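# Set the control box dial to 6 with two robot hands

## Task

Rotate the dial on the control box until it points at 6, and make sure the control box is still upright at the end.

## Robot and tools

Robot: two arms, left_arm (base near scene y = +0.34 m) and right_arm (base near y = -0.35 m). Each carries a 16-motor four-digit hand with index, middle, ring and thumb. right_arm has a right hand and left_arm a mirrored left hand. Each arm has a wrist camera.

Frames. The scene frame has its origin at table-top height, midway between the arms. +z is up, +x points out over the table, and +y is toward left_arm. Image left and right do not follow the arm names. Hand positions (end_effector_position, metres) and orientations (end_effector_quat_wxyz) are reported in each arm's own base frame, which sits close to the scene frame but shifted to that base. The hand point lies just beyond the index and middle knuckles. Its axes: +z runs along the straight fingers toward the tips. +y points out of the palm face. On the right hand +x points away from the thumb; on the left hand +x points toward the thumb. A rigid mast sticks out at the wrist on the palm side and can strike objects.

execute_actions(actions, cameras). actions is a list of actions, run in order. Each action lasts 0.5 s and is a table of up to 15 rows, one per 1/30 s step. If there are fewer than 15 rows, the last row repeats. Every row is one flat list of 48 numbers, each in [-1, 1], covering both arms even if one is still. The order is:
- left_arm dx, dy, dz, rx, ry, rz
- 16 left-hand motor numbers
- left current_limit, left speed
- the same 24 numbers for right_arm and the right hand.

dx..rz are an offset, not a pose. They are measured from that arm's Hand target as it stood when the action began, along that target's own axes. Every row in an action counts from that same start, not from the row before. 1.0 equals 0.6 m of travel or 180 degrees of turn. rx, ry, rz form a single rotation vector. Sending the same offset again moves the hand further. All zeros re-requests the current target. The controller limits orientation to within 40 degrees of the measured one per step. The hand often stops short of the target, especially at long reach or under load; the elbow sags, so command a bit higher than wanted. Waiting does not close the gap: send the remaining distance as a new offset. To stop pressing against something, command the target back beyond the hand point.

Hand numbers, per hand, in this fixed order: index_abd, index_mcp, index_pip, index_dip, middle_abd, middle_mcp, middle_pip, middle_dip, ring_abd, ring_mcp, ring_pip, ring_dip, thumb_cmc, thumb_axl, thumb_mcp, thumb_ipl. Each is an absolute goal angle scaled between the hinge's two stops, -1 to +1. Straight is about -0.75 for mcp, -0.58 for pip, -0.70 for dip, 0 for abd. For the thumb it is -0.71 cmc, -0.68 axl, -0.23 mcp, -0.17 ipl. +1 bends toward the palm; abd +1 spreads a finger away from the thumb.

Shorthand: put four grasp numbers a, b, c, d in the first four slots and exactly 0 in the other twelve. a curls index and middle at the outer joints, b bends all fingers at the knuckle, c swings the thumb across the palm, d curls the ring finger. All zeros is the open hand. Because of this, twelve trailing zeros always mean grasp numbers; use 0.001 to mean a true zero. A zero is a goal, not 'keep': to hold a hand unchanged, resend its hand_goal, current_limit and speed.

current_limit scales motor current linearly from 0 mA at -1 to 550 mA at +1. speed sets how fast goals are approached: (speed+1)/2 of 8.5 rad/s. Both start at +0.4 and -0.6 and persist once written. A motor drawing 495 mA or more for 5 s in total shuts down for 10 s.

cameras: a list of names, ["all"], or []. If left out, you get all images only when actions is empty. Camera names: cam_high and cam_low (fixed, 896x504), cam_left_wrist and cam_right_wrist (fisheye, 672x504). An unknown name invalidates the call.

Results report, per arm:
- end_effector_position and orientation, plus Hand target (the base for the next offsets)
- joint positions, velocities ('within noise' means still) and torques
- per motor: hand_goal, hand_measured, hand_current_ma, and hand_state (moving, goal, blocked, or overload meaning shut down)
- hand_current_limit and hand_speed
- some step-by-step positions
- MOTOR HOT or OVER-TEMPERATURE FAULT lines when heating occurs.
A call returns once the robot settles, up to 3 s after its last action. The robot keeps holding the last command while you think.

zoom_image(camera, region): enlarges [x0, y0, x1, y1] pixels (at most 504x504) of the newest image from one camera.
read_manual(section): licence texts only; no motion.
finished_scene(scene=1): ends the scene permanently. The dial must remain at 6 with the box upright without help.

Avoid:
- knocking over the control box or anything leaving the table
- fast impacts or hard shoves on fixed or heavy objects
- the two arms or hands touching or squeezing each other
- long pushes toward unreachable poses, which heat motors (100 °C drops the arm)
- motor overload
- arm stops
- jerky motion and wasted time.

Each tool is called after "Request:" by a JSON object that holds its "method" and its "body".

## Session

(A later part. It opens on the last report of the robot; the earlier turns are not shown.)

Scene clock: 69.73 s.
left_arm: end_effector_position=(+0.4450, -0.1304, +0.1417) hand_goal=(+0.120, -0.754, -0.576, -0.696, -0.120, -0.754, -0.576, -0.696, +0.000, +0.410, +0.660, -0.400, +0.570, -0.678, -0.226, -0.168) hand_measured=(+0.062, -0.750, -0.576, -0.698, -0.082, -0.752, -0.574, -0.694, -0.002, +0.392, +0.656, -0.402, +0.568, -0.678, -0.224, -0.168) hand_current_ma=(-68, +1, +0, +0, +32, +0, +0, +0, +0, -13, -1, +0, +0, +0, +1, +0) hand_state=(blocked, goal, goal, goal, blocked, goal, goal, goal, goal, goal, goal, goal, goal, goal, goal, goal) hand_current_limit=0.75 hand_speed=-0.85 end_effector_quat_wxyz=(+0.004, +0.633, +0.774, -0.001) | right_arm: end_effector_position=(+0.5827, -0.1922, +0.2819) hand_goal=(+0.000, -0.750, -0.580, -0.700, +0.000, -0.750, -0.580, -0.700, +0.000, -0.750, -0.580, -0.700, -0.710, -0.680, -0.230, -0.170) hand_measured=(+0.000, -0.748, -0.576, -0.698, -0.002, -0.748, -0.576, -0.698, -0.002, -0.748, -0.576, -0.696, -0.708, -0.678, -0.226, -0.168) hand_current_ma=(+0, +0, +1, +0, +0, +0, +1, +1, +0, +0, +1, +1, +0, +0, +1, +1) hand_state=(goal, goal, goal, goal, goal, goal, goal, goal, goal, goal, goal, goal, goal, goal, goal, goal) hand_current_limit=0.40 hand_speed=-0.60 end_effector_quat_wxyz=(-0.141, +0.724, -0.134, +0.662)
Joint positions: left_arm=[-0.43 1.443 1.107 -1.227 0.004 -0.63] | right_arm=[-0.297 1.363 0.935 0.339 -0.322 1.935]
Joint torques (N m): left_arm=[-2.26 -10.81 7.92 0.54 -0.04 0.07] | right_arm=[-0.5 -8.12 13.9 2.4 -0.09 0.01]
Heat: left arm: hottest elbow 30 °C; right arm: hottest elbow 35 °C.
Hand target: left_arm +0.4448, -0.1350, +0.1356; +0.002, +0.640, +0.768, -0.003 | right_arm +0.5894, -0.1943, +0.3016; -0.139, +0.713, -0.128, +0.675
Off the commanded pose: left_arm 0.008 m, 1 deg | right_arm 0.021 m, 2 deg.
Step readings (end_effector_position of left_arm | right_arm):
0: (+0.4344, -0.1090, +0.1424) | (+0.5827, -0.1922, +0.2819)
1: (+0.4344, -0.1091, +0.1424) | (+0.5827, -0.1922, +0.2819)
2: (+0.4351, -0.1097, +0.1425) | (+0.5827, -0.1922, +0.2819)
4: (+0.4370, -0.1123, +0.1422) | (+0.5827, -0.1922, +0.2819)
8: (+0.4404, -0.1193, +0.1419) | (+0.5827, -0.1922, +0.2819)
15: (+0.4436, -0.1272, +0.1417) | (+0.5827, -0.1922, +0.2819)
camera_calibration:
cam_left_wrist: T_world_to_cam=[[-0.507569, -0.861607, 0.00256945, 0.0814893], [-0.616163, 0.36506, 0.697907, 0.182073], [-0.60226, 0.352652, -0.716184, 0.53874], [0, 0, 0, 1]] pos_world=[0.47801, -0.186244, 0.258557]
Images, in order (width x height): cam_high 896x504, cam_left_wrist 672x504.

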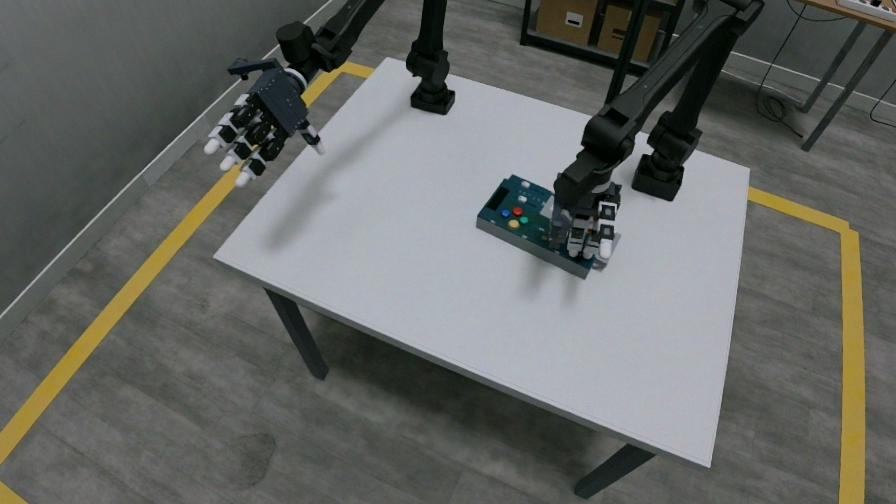

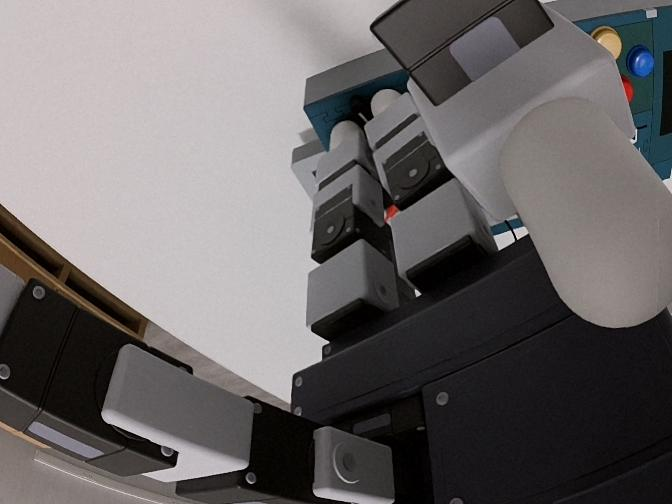

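Request:
{"method": "execute_actions", "body": {"actions": [[[0,0,0,0,0,0,-0.08,-0.754,-0.576,-0.696,0.08,-0.754,-0.576,-0.696,0.001,0.41,0.66,-0.40,0.571,-0.678,-0.226,-0.168,0.4,-0.8,0,0,0,0,0,0,0,0,0,0,0,0,0,0,0,0,0,0,0,0,0,0,0.4,-0.6]]], "cameras": ["cam_high","cam_left_wrist"]}}

Request:
{"method": "zoom_image", "body": {"camera": "cam_high", "region": [550, 210, 620, 280]}}

Request:
{"method": "zoom_image", "body": {"camera": "cam_left_wrist", "region": [290, 50, 430, 180]}}

Scene clock: 71.23 s.
left_arm: end_effector_position=(+0.4449, -0.1315, +0.1415) hand_goal=(-0.080, -0.754, -0.576, -0.696, +0.080, -0.754, -0.576, -0.696, +0.000, +0.410, +0.660, -0.400, +0.570, -0.678, -0.226, -0.168) hand_measured=(-0.076, -0.750, -0.576, -0.698, +0.076, -0.754, -0.578, -0.696, -0.002, +0.392, +0.656, -0.402, +0.568, -0.678, -0.224, -0.168) hand_current_ma=(+1, +1, +0, +0, -1, +0, +0, +0, +0, -13, -1, +0, +0, +0, +1, +0) hand_state=(goal, goal, goal, goal, goal, goal, goal, goal, goal, goal, goal, goal, goal, goal, goal, goal) hand_current_limit=0.40 hand_speed=-0.80 end_effector_quat_wxyz=(+0.006, +0.634, +0.773, -0.003) | right_arm: end_effector_position=(+0.5827, -0.1922, +0.2819) hand_goal=(+0.000, -0.750, -0.580, -0.700, +0.000, -0.750, -0.580, -0.700, +0.000, -0.750, -0.580, -0.700, -0.710, -0.680, -0.230, -0.170) hand_measured=(+0.000, -0.748, -0.576, -0.698, -0.002, -0.748, -0.576, -0.698, -0.002, -0.748, -0.576, -0.696, -0.708, -0.678, -0.226, -0.168) hand_current_ma=(+0, +0, +1, +0, +0, +0, +1, +1, +0, +0, +1, +1, +0, +0, +1, +1) hand_state=(goal, goal, goal, goal, goal, goal, goal, goal, goal, goal, goal, goal, goal, goal, goal, goal) hand_current_limit=0.40 hand_speed=-0.60 end_effector_quat_wxyz=(-0.141, +0.724, -0.134, +0.662)
Joint positions: left_arm=[-0.431 1.443 1.107 -1.226 0.008 -0.629] | right_arm=[-0.297 1.363 0.935 0.339 -0.322 1.935]
Joint torques (N m): left_arm=[-2.02 -11.46 7.75 0.68 -0.19 0.03] | right_arm=[-0.44 -8.12 13.89 2.4 -0.09 0.01]
Heat: left arm: hottest shoulder 29 °C; right arm: hottest elbow 35 °C.
Hand target: left_arm +0.4448, -0.1349, +0.1356; +0.002, +0.640, +0.768, -0.003 | right_arm +0.5894, -0.1943, +0.3016; -0.139, +0.713, -0.128, +0.675
Off the commanded pose: left_arm 0.007 m, 1 deg | right_arm 0.021 m, 2 deg.
Step readings (end_effector_position of left_arm | right_arm):
0: (+0.4450, -0.1304, +0.1417) | (+0.5827, -0.1922, +0.2819)
1: (+0.4450, -0.1304, +0.1417) | (+0.5827, -0.1922, +0.2819)
2: (+0.4450, -0.1304, +0.1417) | (+0.5827, -0.1922, +0.2819)
4: (+0.4451, -0.1309, +0.1416) | (+0.5827, -0.1922, +0.2819)
8: (+0.4449, -0.1315, +0.1415) | (+0.5827, -0.1922, +0.2819)
15: (+0.4449, -0.1315, +0.1415) | (+0.5827, -0.1922, +0.2819)
camera_calibration:
cam_left_wrist: T_world_to_cam=[[-0.508597, -0.860982, 0.00624872, 0.080489], [-0.615309, 0.368531, 0.696835, 0.182782], [-0.602265, 0.350564, -0.717204, 0.538805], [0, 0, 0, 1]] pos_world=[0.477908, -0.186947, 0.258561]
Images, in order (width x height): cam_high 896x504, cam_left_wrist 672x504.

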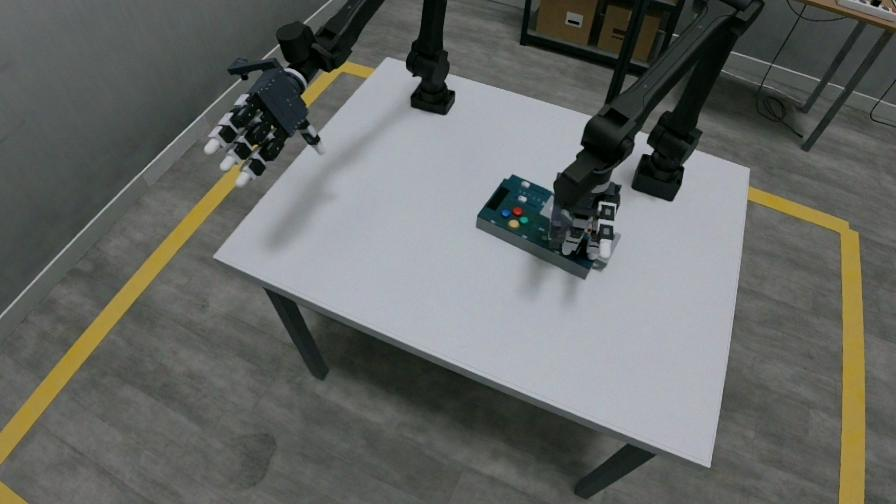

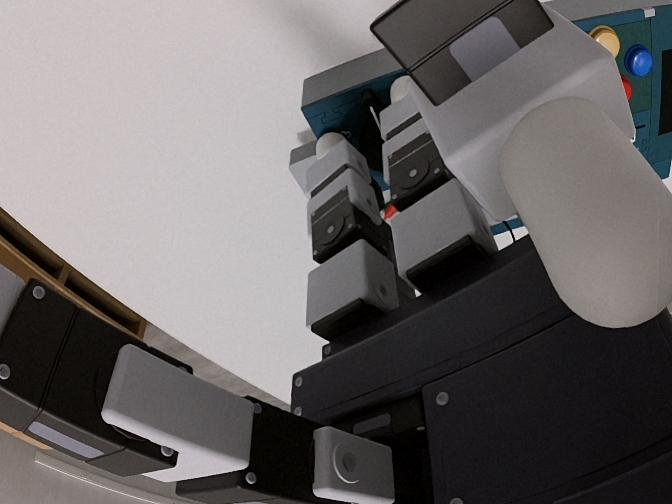

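Scaled by 7.200 from the camera's 896x504 image, which has a finer 1280x720 frame.

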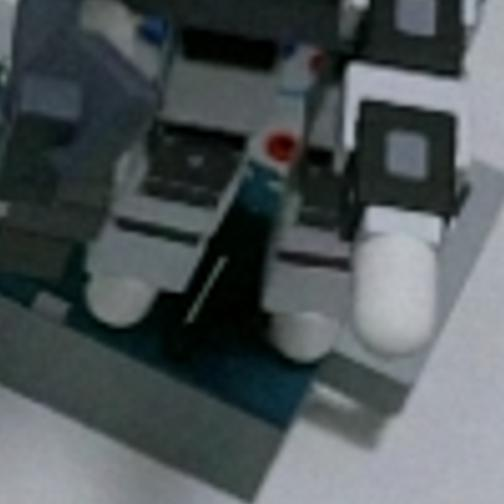

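Scaled by 3.600 from the camera's 672x504 image, which has a finer 960x720 frame.

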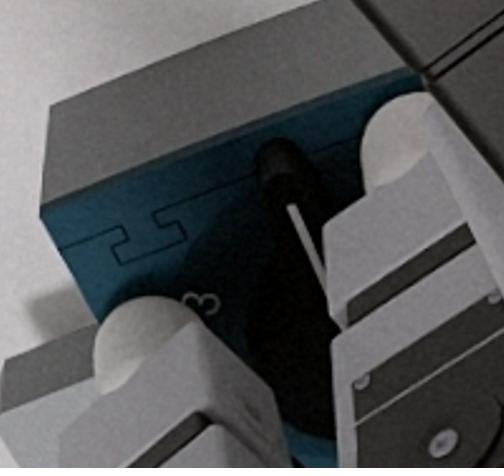

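Request:
{"method": "execute_actions", "body": {"actions": [[[-0.0413,-0.0138,0,0,0,0.0856,-0.08,-0.754,-0.576,-0.696,0.08,-0.754,-0.576,-0.696,0.001,0.41,0.66,-0.40,0.571,-0.678,-0.226,-0.168,0.4,-0.8,0,0,0,0,0,0,0,0,0,0,0,0,0,0,0,0,0,0,0,0,0,0,0.4,-0.6]],[[-0.0432,-0.011,0,0,0,0.0889,-0.08,-0.754,-0.576,-0.696,0.08,-0.754,-0.576,-0.696,0.001,0.41,0.66,-0.40,0.571,-0.678,-0.226,-0.168,0.4,-0.8,0,0,0,0,0,0,0,0,0,0,0,0,0,0,0,0,0,0,0,0,0,0,0.4,-0.6]]], "cameras": ["cam_high","cam_low","cam_left_wrist"]}}

Request:
{"method": "zoom_image", "body": {"camera": "cam_high", "region": [550, 210, 620, 280]}}

Request:
{"method": "zoom_image", "body": {"camera": "cam_left_wrist", "region": [290, 50, 430, 180]}}

Request:
{"method": "zoom_image", "body": {"camera": "cam_low", "region": [550, 180, 620, 250]}}

Scene clock: 73.63 s.
left_arm: end_effector_position=(+0.4356, -0.1830, +0.1398) hand_goal=(-0.080, -0.754, -0.576, -0.696, +0.080, -0.754, -0.576, -0.696, +0.000, +0.410, +0.660, -0.400, +0.570, -0.678, -0.226, -0.168) hand_measured=(-0.076, -0.750, -0.576, -0.698, +0.070, -0.740, -0.566, -0.692, -0.002, +0.392, +0.656, -0.402, +0.568, -0.678, -0.224, -0.168) hand_current_ma=(+1, +1, +0, +0, -3, +9, +4, +1, +0, -13, -1, +0, +0, +0, +1, +0) hand_state=(goal, goal, goal, goal, goal, goal, goal, goal, goal, goal, goal, goal, goal, goal, goal, goal) hand_current_limit=0.40 hand_speed=-0.80 end_effector_quat_wxyz=(+0.002, +0.819, +0.573, +0.002) | right_arm: end_effector_position=(+0.5827, -0.1922, +0.2819) hand_goal=(+0.000, -0.750, -0.580, -0.700, +0.000, -0.750, -0.580, -0.700, +0.000, -0.750, -0.580, -0.700, -0.710, -0.680, -0.230, -0.170) hand_measured=(+0.000, -0.748, -0.576, -0.698, -0.002, -0.748, -0.576, -0.698, -0.002, -0.748, -0.576, -0.696, -0.708, -0.678, -0.226, -0.168) hand_current_ma=(+0, +0, +1, +0, +0, +0, +1, +1, +0, +0, +1, +1, +0, +0, +1, +1) hand_state=(goal, goal, goal, goal, goal, goal, goal, goal, goal, goal, goal, goal, goal, goal, goal, goal) hand_current_limit=0.40 hand_speed=-0.60 end_effector_quat_wxyz=(-0.141, +0.724, -0.134, +0.662)
Joint positions: left_arm=[-0.466 1.411 1.068 -1.223 -0.002 -0.116] | right_arm=[-0.297 1.363 0.935 0.339 -0.322 1.935]
Joint torques (N m): left_arm=[-1.9 -12.16 7.56 0.35 0.2 0.04] | right_arm=[-0.44 -8.12 13.9 2.41 -0.1 0.01]
Heat: left arm: hottest shoulder 29 °C; right arm: hottest elbow 35 °C.
Hand target: left_arm +0.4323, -0.1862, +0.1361; +0.003, +0.824, +0.566, -0.002 | right_arm +0.5894, -0.1943, +0.3016; -0.139, +0.713, -0.128, +0.675
Off the commanded pose: left_arm 0.006 m, 1 deg | right_arm 0.021 m, 2 deg.
Step readings (end_effector_position of left_arm | right_arm):
0: (+0.4449, -0.1315, +0.1415) | (+0.5827, -0.1922, +0.2819)
1: (+0.4450, -0.1319, +0.1415) | (+0.5827, -0.1922, +0.2819)
2: (+0.4450, -0.1333, +0.1411) | (+0.5827, -0.1922, +0.2819)
4: (+0.4442, -0.1377, +0.1391) | (+0.5827, -0.1922, +0.2819)
8: (+0.4429, -0.1484, +0.1397) | (+0.5827, -0.1922, +0.2819)
15: (+0.4433, -0.1556, +0.1399) | (+0.5827, -0.1922, +0.2819)
16: (+0.4434, -0.1562, +0.1397) | (+0.5827, -0.1922, +0.2819)
17: (+0.4433, -0.1577, +0.1396) | (+0.5827, -0.1922, +0.2819)
19: (+0.4423, -0.1622, +0.1400) | (+0.5827, -0.1922, +0.2819)
23: (+0.4369, -0.1723, +0.1398) | (+0.5827, -0.1922, +0.2819)
30: (+0.4358, -0.1803, +0.1398) | (+0.5827, -0.1922, +0.2819)
camera_calibration:
cam_left_wrist: T_world_to_cam=[[-0.882532, -0.470217, -0.00574441, 0.26745], [-0.338582, 0.626901, 0.701682, 0.123275], [-0.326341, 0.621202, -0.712467, 0.47878], [0, 0, 0, 1]] pos_world=[0.434018, -0.248941, 0.256152]
Images, in order (width x height): cam_high 896x504, cam_low 896x504, cam_left_wrist 672x504.

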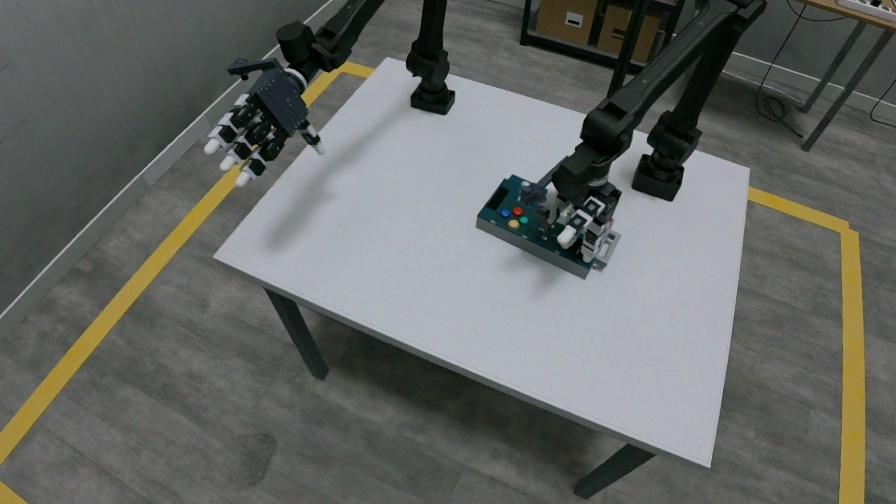

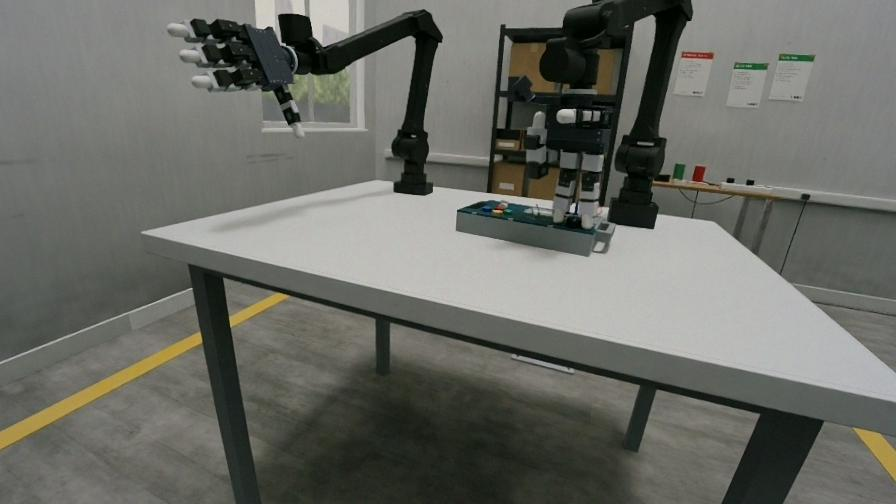

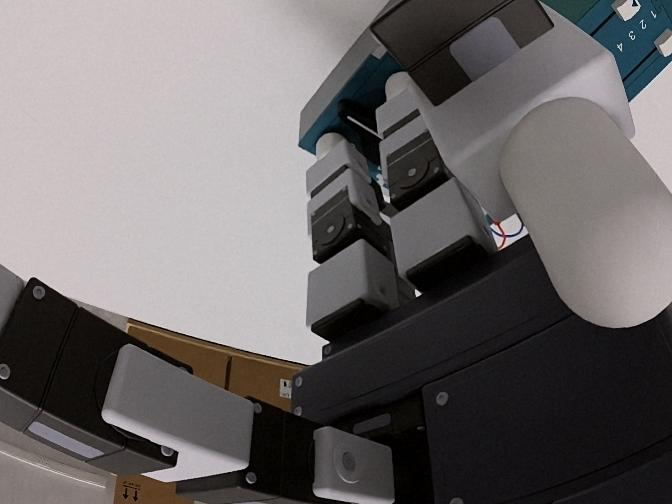

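Scaled by 7.200 from the camera's 896x504 image, which has a finer 1280x720 frame.

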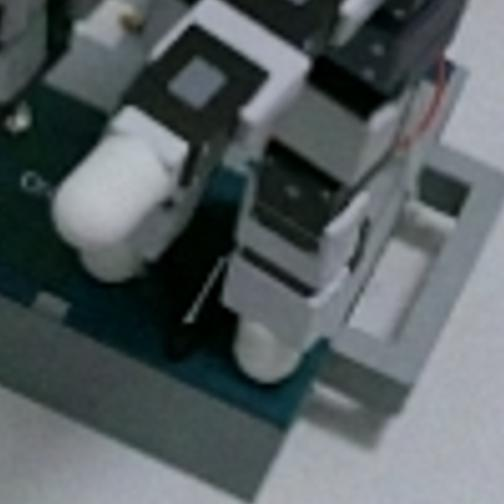

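Scaled by 3.600 from the camera's 672x504 image, which has a finer 960x720 frame.

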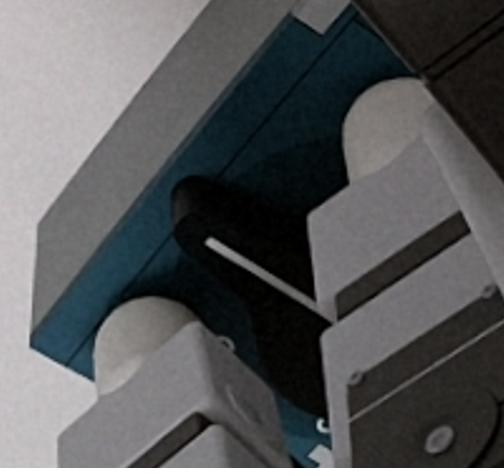

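Scaled by 7.200 from the camera's 896x504 image, which has a finer 1280x720 frame.

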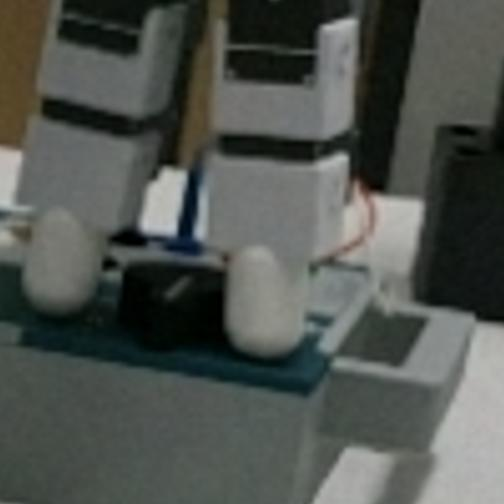

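Request:
{"method": "execute_actions", "body": {"actions": [[[-0.0433,-0.0163,-0.004,0,0,0.0889,-0.08,-0.754,-0.576,-0.696,0.08,-0.754,-0.576,-0.696,0.001,0.41,0.66,-0.40,0.571,-0.678,-0.226,-0.168,0.4,-0.8,0,0,0,0,0,0,0,0,0,0,0,0,0,0,0,0,0,0,0,0,0,0,0.4,-0.6]]], "cameras": ["cam_high","cam_low","cam_left_wrist"]}}

Request:
{"method": "zoom_image", "body": {"camera": "cam_high", "region": [550, 210, 620, 280]}}

Request:
{"method": "zoom_image", "body": {"camera": "cam_left_wrist", "region": [290, 50, 430, 180]}}

Request:
{"method": "zoom_image", "body": {"camera": "cam_low", "region": [550, 180, 620, 250]}}

Scene clock: 75.10 s.
left_arm: end_effector_position=(+0.4176, -0.2037, +0.1398) hand_goal=(-0.080, -0.754, -0.576, -0.696, +0.080, -0.754, -0.576, -0.696, +0.000, +0.410, +0.660, -0.400, +0.570, -0.678, -0.226, -0.168) hand_measured=(-0.084, -0.764, -0.582, -0.698, +0.076, -0.750, -0.572, -0.694, -0.002, +0.392, +0.656, -0.402, +0.568, -0.678, -0.224, -0.168) hand_current_ma=(-1, -5, -2, +0, -1, +1, +1, +0, +0, -13, -1, +0, +0, +0, +1, +0) hand_state=(goal, goal, goal, goal, goal, goal, goal, goal, goal, goal, goal, goal, goal, goal, goal, goal) hand_current_limit=0.40 hand_speed=-0.80 end_effector_quat_wxyz=(+0.002, +0.890, +0.455, +0.002) | right_arm: end_effector_position=(+0.5827, -0.1922, +0.2819) hand_goal=(+0.000, -0.750, -0.580, -0.700, +0.000, -0.750, -0.580, -0.700, +0.000, -0.750, -0.580, -0.700, -0.710, -0.680, -0.230, -0.170) hand_measured=(+0.000, -0.748, -0.576, -0.698, -0.002, -0.748, -0.576, -0.698, -0.002, -0.748, -0.576, -0.696, -0.708, -0.678, -0.226, -0.168) hand_current_ma=(+0, +0, +1, +0, +0, +0, +1, +1, +0, +0, +1, +1, +0, +0, +1, +1) hand_state=(goal, goal, goal, goal, goal, goal, goal, goal, goal, goal, goal, goal, goal, goal, goal, goal) hand_current_limit=0.40 hand_speed=-0.60 end_effector_quat_wxyz=(-0.141, +0.724, -0.134, +0.662)
Joint positions: left_arm=[-0.473 1.378 1.035 -1.222 0 0.153] | right_arm=[-0.297 1.363 0.935 0.339 -0.322 1.935]
Joint torques (N m): left_arm=[-1.67 -11.46 7.99 0.1 0.18 0.06] | right_arm=[-0.44 -8.12 13.9 2.41 -0.1 0.01]
Heat: left arm: hottest shoulder 29 °C; right arm: hottest elbow 35 °C.
Hand target: left_arm +0.4140, -0.2069, +0.1387; +0.003, +0.895, +0.446, -0.001 | right_arm +0.5894, -0.1943, +0.3016; -0.139, +0.713, -0.128, +0.675
Off the commanded pose: left_arm 0.005 m, 1 deg | right_arm 0.021 m, 2 deg.
Step readings (end_effector_position of left_arm | right_arm):
0: (+0.4356, -0.1831, +0.1398) | (+0.5827, -0.1922, +0.2819)
1: (+0.4355, -0.1834, +0.1398) | (+0.5827, -0.1922, +0.2819)
2: (+0.4349, -0.1844, +0.1397) | (+0.5827, -0.1922, +0.2819)
4: (+0.4317, -0.1876, +0.1400) | (+0.5827, -0.1922, +0.2819)
8: (+0.4224, -0.1947, +0.1404) | (+0.5827, -0.1922, +0.2819)
15: (+0.4184, -0.2013, +0.1398) | (+0.5827, -0.1922, +0.2819)
camera_calibration:
cam_left_wrist: T_world_to_cam=[[-0.977306, -0.211766, -0.00532737, 0.334067], [-0.154617, 0.695918, 0.701279, 0.0673554], [-0.1448, 0.686187, -0.712867, 0.42323], [0, 0, 0, 1]] pos_world=[0.398183, -0.266545, 0.256252]
Images, in order (width x height): cam_high 896x504, cam_low 896x504, cam_left_wrist 672x504.

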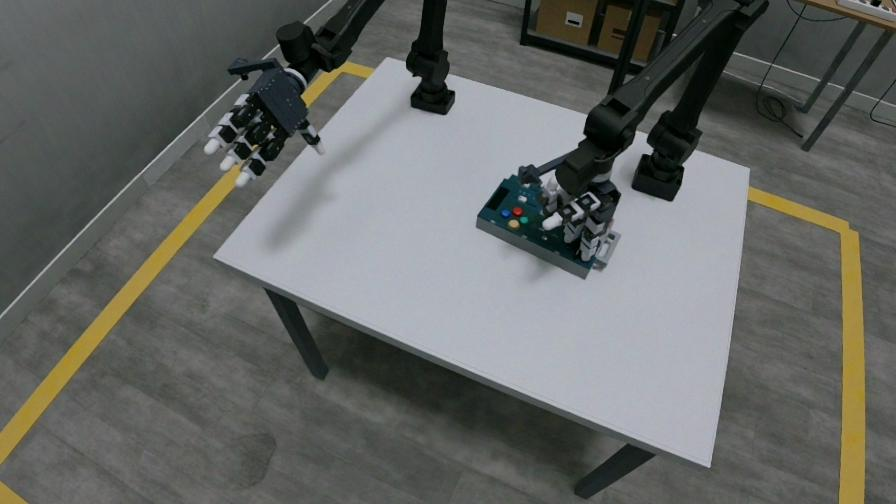

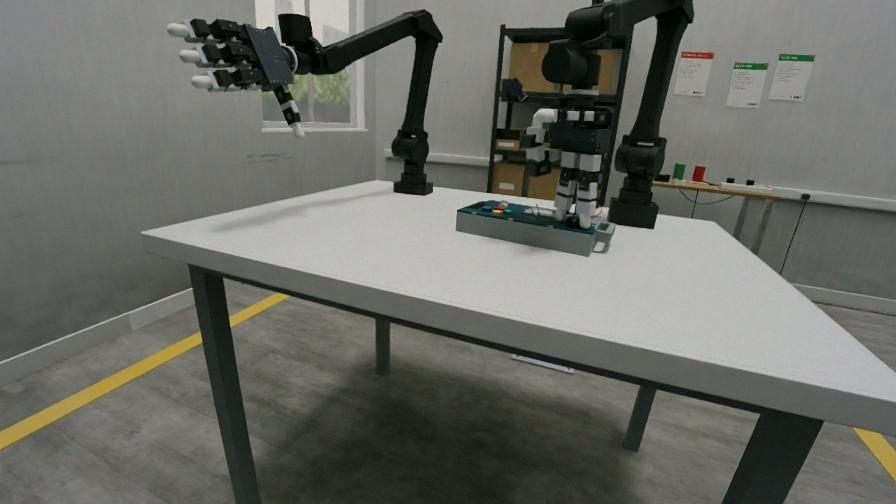

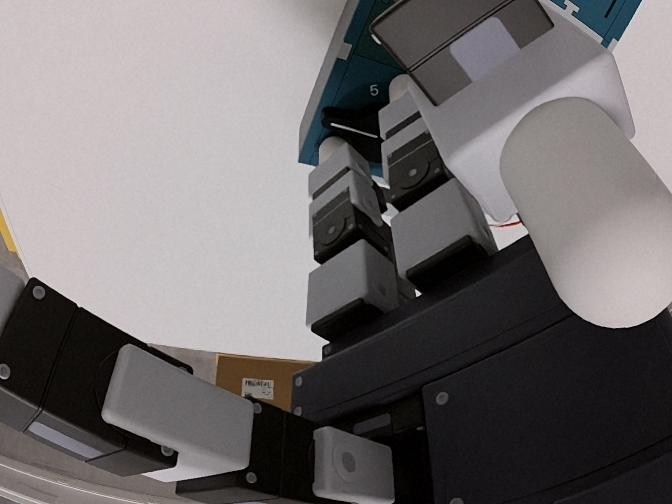

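Scaled by 7.200 from the camera's 896x504 image, which has a finer 1280x720 frame.

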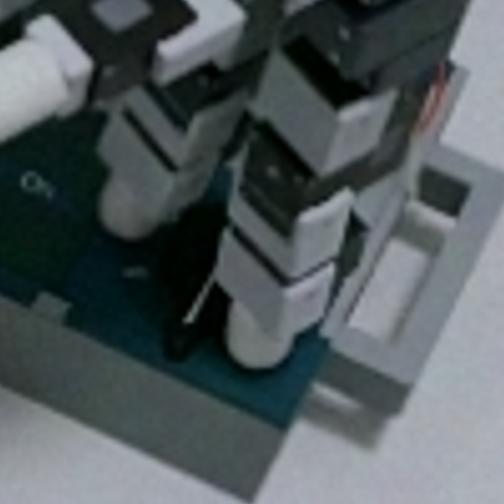

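Scaled by 3.600 from the camera's 672x504 image, which has a finer 960x720 frame.

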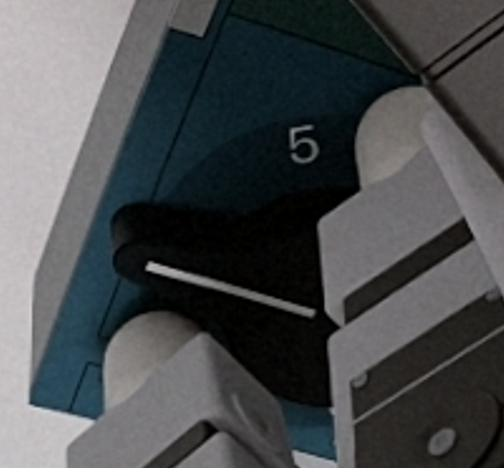

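Scaled by 7.200 from the camera's 896x504 image, which has a finer 1280x720 frame.

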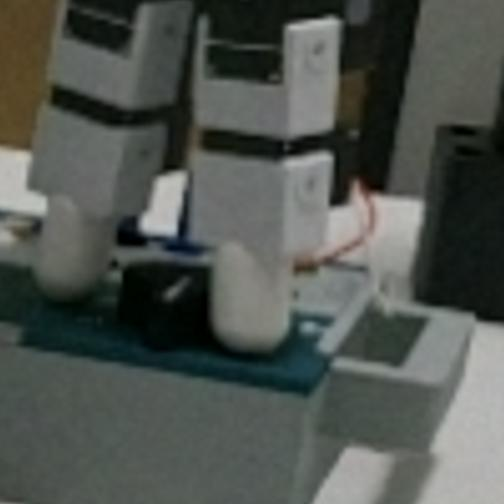

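Request:
{"method": "execute_actions", "body": {"actions": [[[0,0,0,0,0,0,0.1,-0.754,-0.576,-0.696,-0.1,-0.754,-0.576,-0.696,0.001,0.41,0.66,-0.40,0.571,-0.678,-0.226,-0.168,0.75,-0.85,0,0,0,0,0,0,0,0,0,0,0,0,0,0,0,0,0,0,0,0,0,0,0.4,-0.6]],[[-0.0394,-0.0052,0,0,0,0.0833,0.12,-0.754,-0.576,-0.696,-0.12,-0.754,-0.576,-0.696,0.001,0.41,0.66,-0.40,0.571,-0.678,-0.226,-0.168,0.75,-0.85,0,0,0,0,0,0,0,0,0,0,0,0,0,0,0,0,0,0,0,0,0,0,0.4,-0.6]]], "cameras": ["cam_high","cam_low","cam_left_wrist"]}}

Request:
{"method": "zoom_image", "body": {"camera": "cam_high", "region": [550, 210, 620, 280]}}

Request:
{"method": "zoom_image", "body": {"camera": "cam_left_wrist", "region": [290, 50, 430, 180]}}

Request:
{"method": "zoom_image", "body": {"camera": "cam_low", "region": [550, 180, 620, 250]}}

Scene clock: 77.13 s.
left_arm: end_effector_position=(+0.4026, -0.2202, +0.1398) hand_goal=(+0.120, -0.754, -0.576, -0.696, -0.120, -0.754, -0.576, -0.696, +0.000, +0.410, +0.660, -0.400, +0.570, -0.678, -0.226, -0.168) hand_measured=(-0.038, -0.782, -0.594, -0.704, +0.004, -0.732, -0.562, -0.692, -0.002, +0.392, +0.656, -0.402, +0.568, -0.678, -0.224, -0.168) hand_current_ma=(-361, -27, -10, -3, +242, +17, +7, +1, +0, -13, -1, +0, +0, +0, +1, +0) hand_state=(blocked, blocked, goal, goal, blocked, blocked, goal, goal, goal, goal, goal, goal, goal, goal, goal, goal) hand_current_limit=0.75 hand_speed=-0.85 end_effector_quat_wxyz=(+0.000, +0.942, +0.336, +0.005) | right_arm: end_effector_position=(+0.5827, -0.1922, +0.2819) hand_goal=(+0.000, -0.750, -0.580, -0.700, +0.000, -0.750, -0.580, -0.700, +0.000, -0.750, -0.580, -0.700, -0.710, -0.680, -0.230, -0.170) hand_measured=(+0.000, -0.748, -0.576, -0.698, -0.002, -0.748, -0.576, -0.698, -0.002, -0.748, -0.576, -0.696, -0.708, -0.678, -0.226, -0.168) hand_current_ma=(+0, +0, +1, +0, +0, +0, +1, +1, +0, +0, +1, +1, +0, +0, +1, +1) hand_state=(goal, goal, goal, goal, goal, goal, goal, goal, goal, goal, goal, goal, goal, goal, goal, goal) hand_current_limit=0.40 hand_speed=-0.60 end_effector_quat_wxyz=(-0.141, +0.724, -0.134, +0.662)
Joint positions: left_arm=[-0.473 1.364 1.021 -1.222 -0.007 0.412] | right_arm=[-0.297 1.363 0.935 0.339 -0.322 1.935]
Joint torques (N m): left_arm=[-1.61 -11.69 7.71 0.12 0.47 0.11] | right_arm=[-0.5 -8.12 13.9 2.41 -0.1 0.01]
Heat: left arm: hottest shoulder 29 °C; right arm: hottest elbow 36 °C.
Hand target: left_arm +0.3972, -0.2239, +0.1387; +0.003, +0.946, +0.326, -0.001 | right_arm +0.5894, -0.1943, +0.3016; -0.139, +0.713, -0.128, +0.675
Off the commanded pose: left_arm 0.007 m, 2 deg | right_arm 0.021 m, 2 deg.
Step readings (end_effector_position of left_arm | right_arm):
0: (+0.4175, -0.2037, +0.1398) | (+0.5827, -0.1922, +0.2819)
1: (+0.4175, -0.2037, +0.1398) | (+0.5827, -0.1922, +0.2819)
2: (+0.4175, -0.2037, +0.1398) | (+0.5827, -0.1922, +0.2819)
4: (+0.4176, -0.2036, +0.1399) | (+0.5827, -0.1922, +0.2819)
8: (+0.4175, -0.2038, +0.1399) | (+0.5827, -0.1922, +0.2819)
15: (+0.4175, -0.2038, +0.1399) | (+0.5827, -0.1922, +0.2819)
16: (+0.4174, -0.2040, +0.1399) | (+0.5827, -0.1922, +0.2819)
17: (+0.4167, -0.2051, +0.1399) | (+0.5827, -0.1922, +0.2819)
19: (+0.4139, -0.2079, +0.1400) | (+0.5827, -0.1922, +0.2819)
23: (+0.4076, -0.2131, +0.1399) | (+0.5827, -0.1922, +0.2819)
30: (+0.4038, -0.2185, +0.1398) | (+0.5827, -0.1922, +0.2819)
camera_calibration:
cam_left_wrist: T_world_to_cam=[[-0.998929, 0.0453088, -0.00932598, 0.381814], [0.0254846, 0.707277, 0.706478, 0.00584046], [0.0386057, 0.705484, -0.707674, 0.362063], [0, 0, 0, 1]] pos_world=[0.367278, -0.27686, 0.255657]
Images, in order (width x height): cam_high 896x504, cam_low 896x504, cam_left_wrist 672x504.

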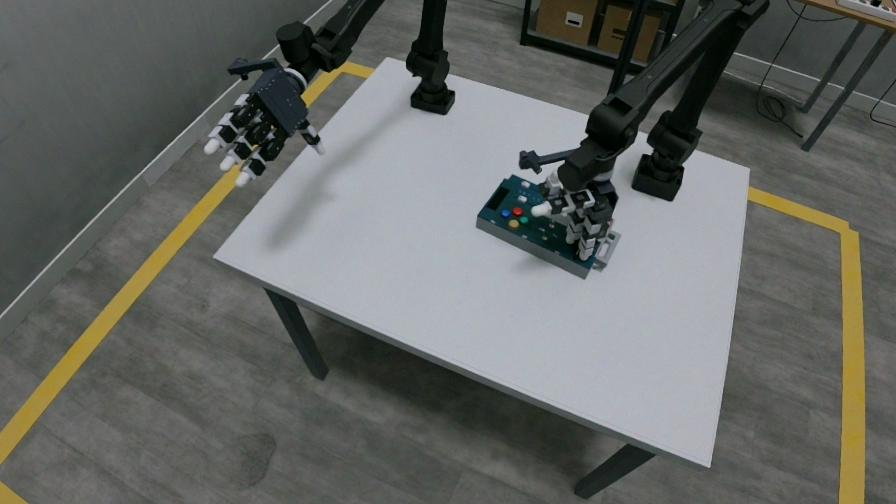

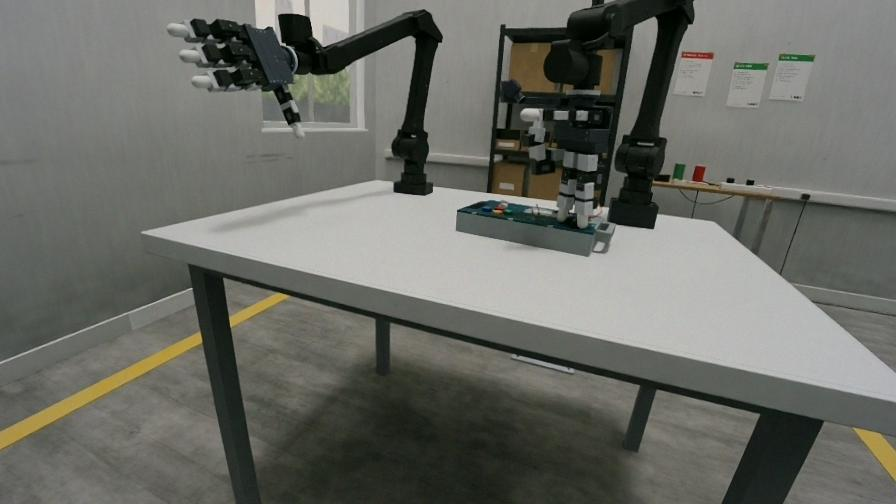

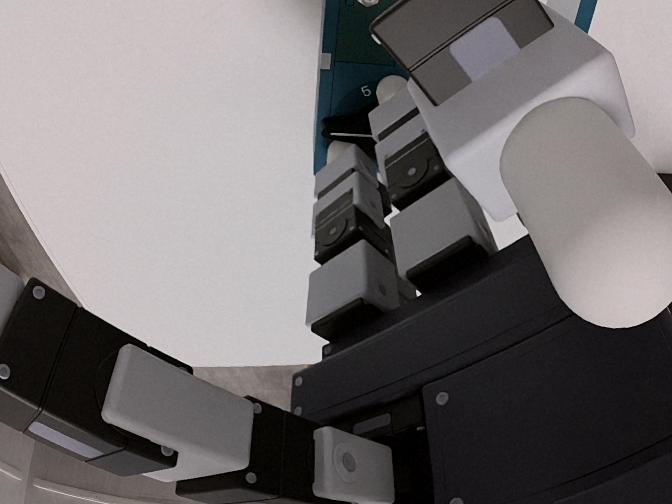

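Scaled by 7.200 from the camera's 896x504 image, which has a finer 1280x720 frame.

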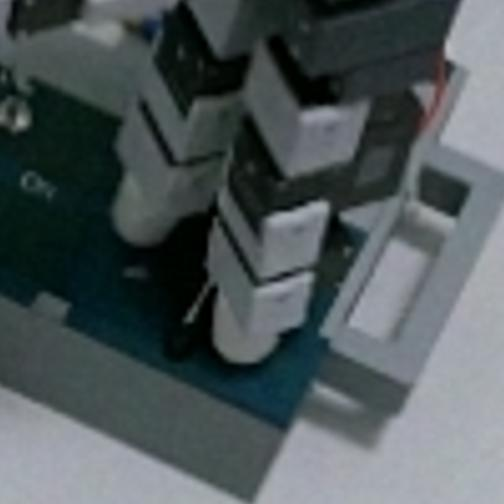

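Scaled by 3.600 from the camera's 672x504 image, which has a finer 960x720 frame.

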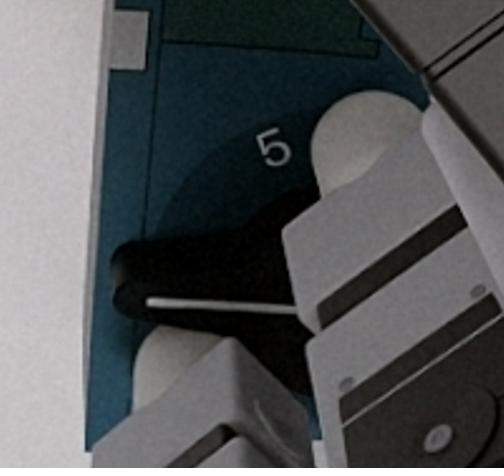

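Scaled by 7.200 from the camera's 896x504 image, which has a finer 1280x720 frame.

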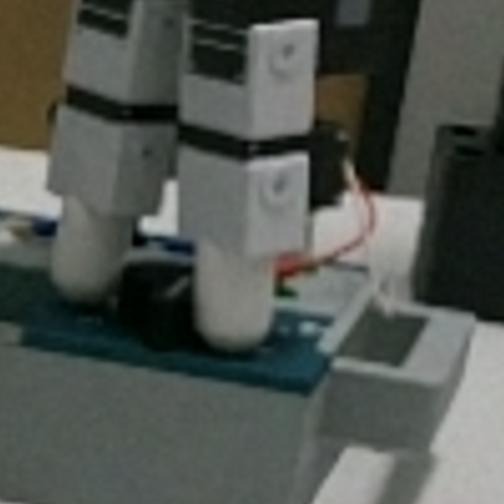

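Request:
{"method": "execute_actions", "body": {"actions": [[[-0.0318,-0.0034,0,0,0,0.0667,0.14,-0.754,-0.576,-0.696,-0.14,-0.754,-0.576,-0.696,0.001,0.41,0.66,-0.40,0.571,-0.678,-0.226,-0.168,0.75,-0.85,0,0,0,0,0,0,0,0,0,0,0,0,0,0,0,0,0,0,0,0,0,0,0.4,-0.6]]], "cameras": ["cam_high","cam_low","cam_left_wrist"]}}

Request:
{"method": "zoom_image", "body": {"camera": "cam_high", "region": [550, 210, 620, 280]}}

Request:
{"method": "zoom_image", "body": {"camera": "cam_left_wrist", "region": [290, 50, 430, 180]}}

Scene clock: 78.47 s.
left_arm: end_effector_position=(+0.3866, -0.2317, +0.1396) hand_goal=(+0.140, -0.754, -0.576, -0.696, -0.140, -0.754, -0.576, -0.696, +0.000, +0.410, +0.660, -0.400, +0.570, -0.678, -0.226, -0.168) hand_measured=(-0.038, -0.784, -0.594, -0.704, -0.002, -0.732, -0.562, -0.692, -0.002, +0.392, +0.656, -0.402, +0.568, -0.678, -0.224, -0.168) hand_current_ma=(-442, -31, -12, -3, +286, +17, +7, +1, +0, -13, -1, +0, +0, +0, +1, +0) hand_state=(blocked, blocked, goal, goal, blocked, blocked, goal, goal, goal, goal, goal, goal, goal, goal, goal, goal) hand_current_limit=0.75 hand_speed=-0.85 end_effector_quat_wxyz=(-0.002, +0.972, +0.234, +0.006) | right_arm: end_effector_position=(+0.5827, -0.1922, +0.2819) hand_goal=(+0.000, -0.750, -0.580, -0.700, +0.000, -0.750, -0.580, -0.700, +0.000, -0.750, -0.580, -0.700, -0.710, -0.680, -0.230, -0.170) hand_measured=(+0.000, -0.748, -0.576, -0.698, -0.002, -0.748, -0.576, -0.698, -0.002, -0.748, -0.576, -0.696, -0.708, -0.678, -0.226, -0.168) hand_current_ma=(+0, +0, +1, +0, +0, +0, +1, +1, +0, +0, +1, +1, +0, +0, +1, +1) hand_state=(goal, goal, goal, goal, goal, goal, goal, goal, goal, goal, goal, goal, goal, goal, goal, goal) hand_current_limit=0.40 hand_speed=-0.60 end_effector_quat_wxyz=(-0.141, +0.724, -0.134, +0.662)
Joint positions: left_arm=[-0.473 1.352 1.01 -1.222 -0.01 0.625] | right_arm=[-0.297 1.363 0.935 0.339 -0.322 1.935]
Joint torques (N m): left_arm=[-1.26 -11.46 7.5 0.28 0.55 0.17] | right_arm=[-0.5 -8.12 13.9 2.4 -0.09 0.01]
Heat: left arm: hottest shoulder 29 °C; right arm: hottest elbow 36 °C.
Hand target: left_arm +0.3809, -0.2341, +0.1388; +0.003, +0.974, +0.225, -0.001 | right_arm +0.5894, -0.1943, +0.3016; -0.139, +0.713, -0.128, +0.675
Off the commanded pose: left_arm 0.006 m, 1 deg | right_arm 0.021 m, 2 deg.
Step readings (end_effector_position of left_arm | right_arm):
0: (+0.4026, -0.2202, +0.1398) | (+0.5827, -0.1922, +0.2819)
1: (+0.4025, -0.2203, +0.1398) | (+0.5827, -0.1922, +0.2819)
2: (+0.4016, -0.2210, +0.1396) | (+0.5827, -0.1922, +0.2819)
4: (+0.3985, -0.2231, +0.1399) | (+0.5827, -0.1922, +0.2819)
8: (+0.3919, -0.2267, +0.1397) | (+0.5827, -0.1922, +0.2819)
15: (+0.3879, -0.2305, +0.1396) | (+0.5827, -0.1922, +0.2819)
camera_calibration:
cam_left_wrist: T_world_to_cam=[[-0.966713, 0.255691, -0.00935716, 0.40259], [0.173716, 0.682757, 0.709694, -0.0487876], [0.187851, 0.684445, -0.704448, 0.307579], [0, 0, 0, 1]] pos_world=[0.339885, -0.280149, 0.255065]
Images, in order (width x height): cam_high 896x504, cam_low 896x504, cam_left_wrist 672x504.

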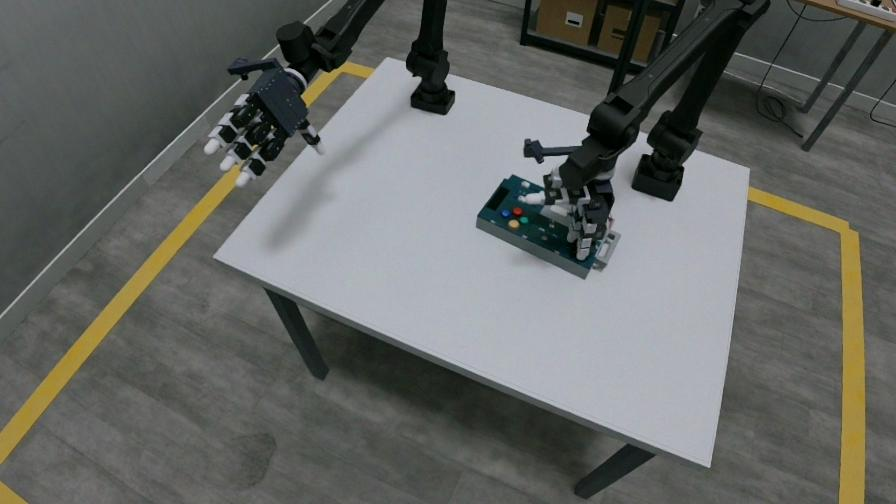

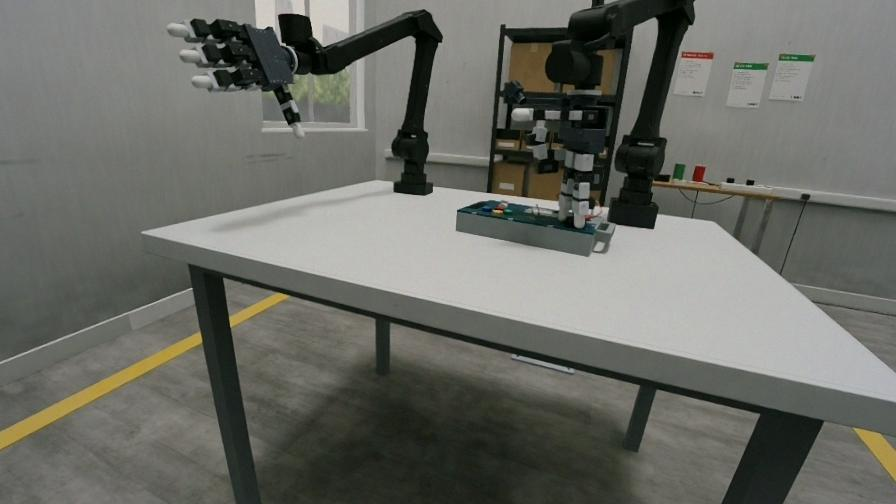

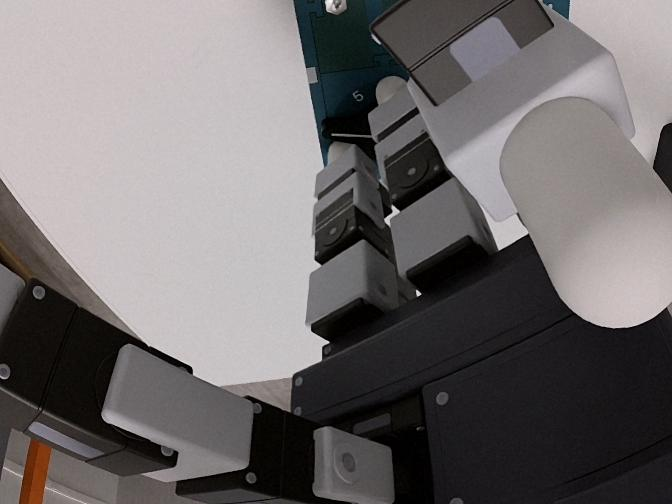

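Scaled by 7.200 from the camera's 896x504 image, which has a finer 1280x720 frame.

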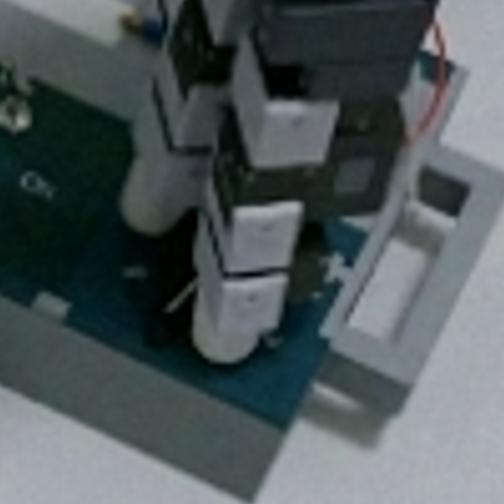

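Scaled by 3.600 from the camera's 672x504 image, which has a finer 960x720 frame.

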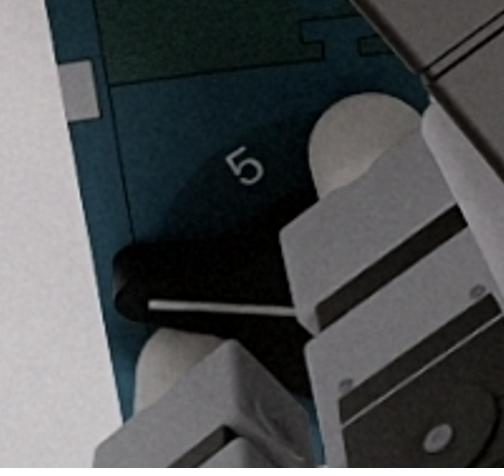

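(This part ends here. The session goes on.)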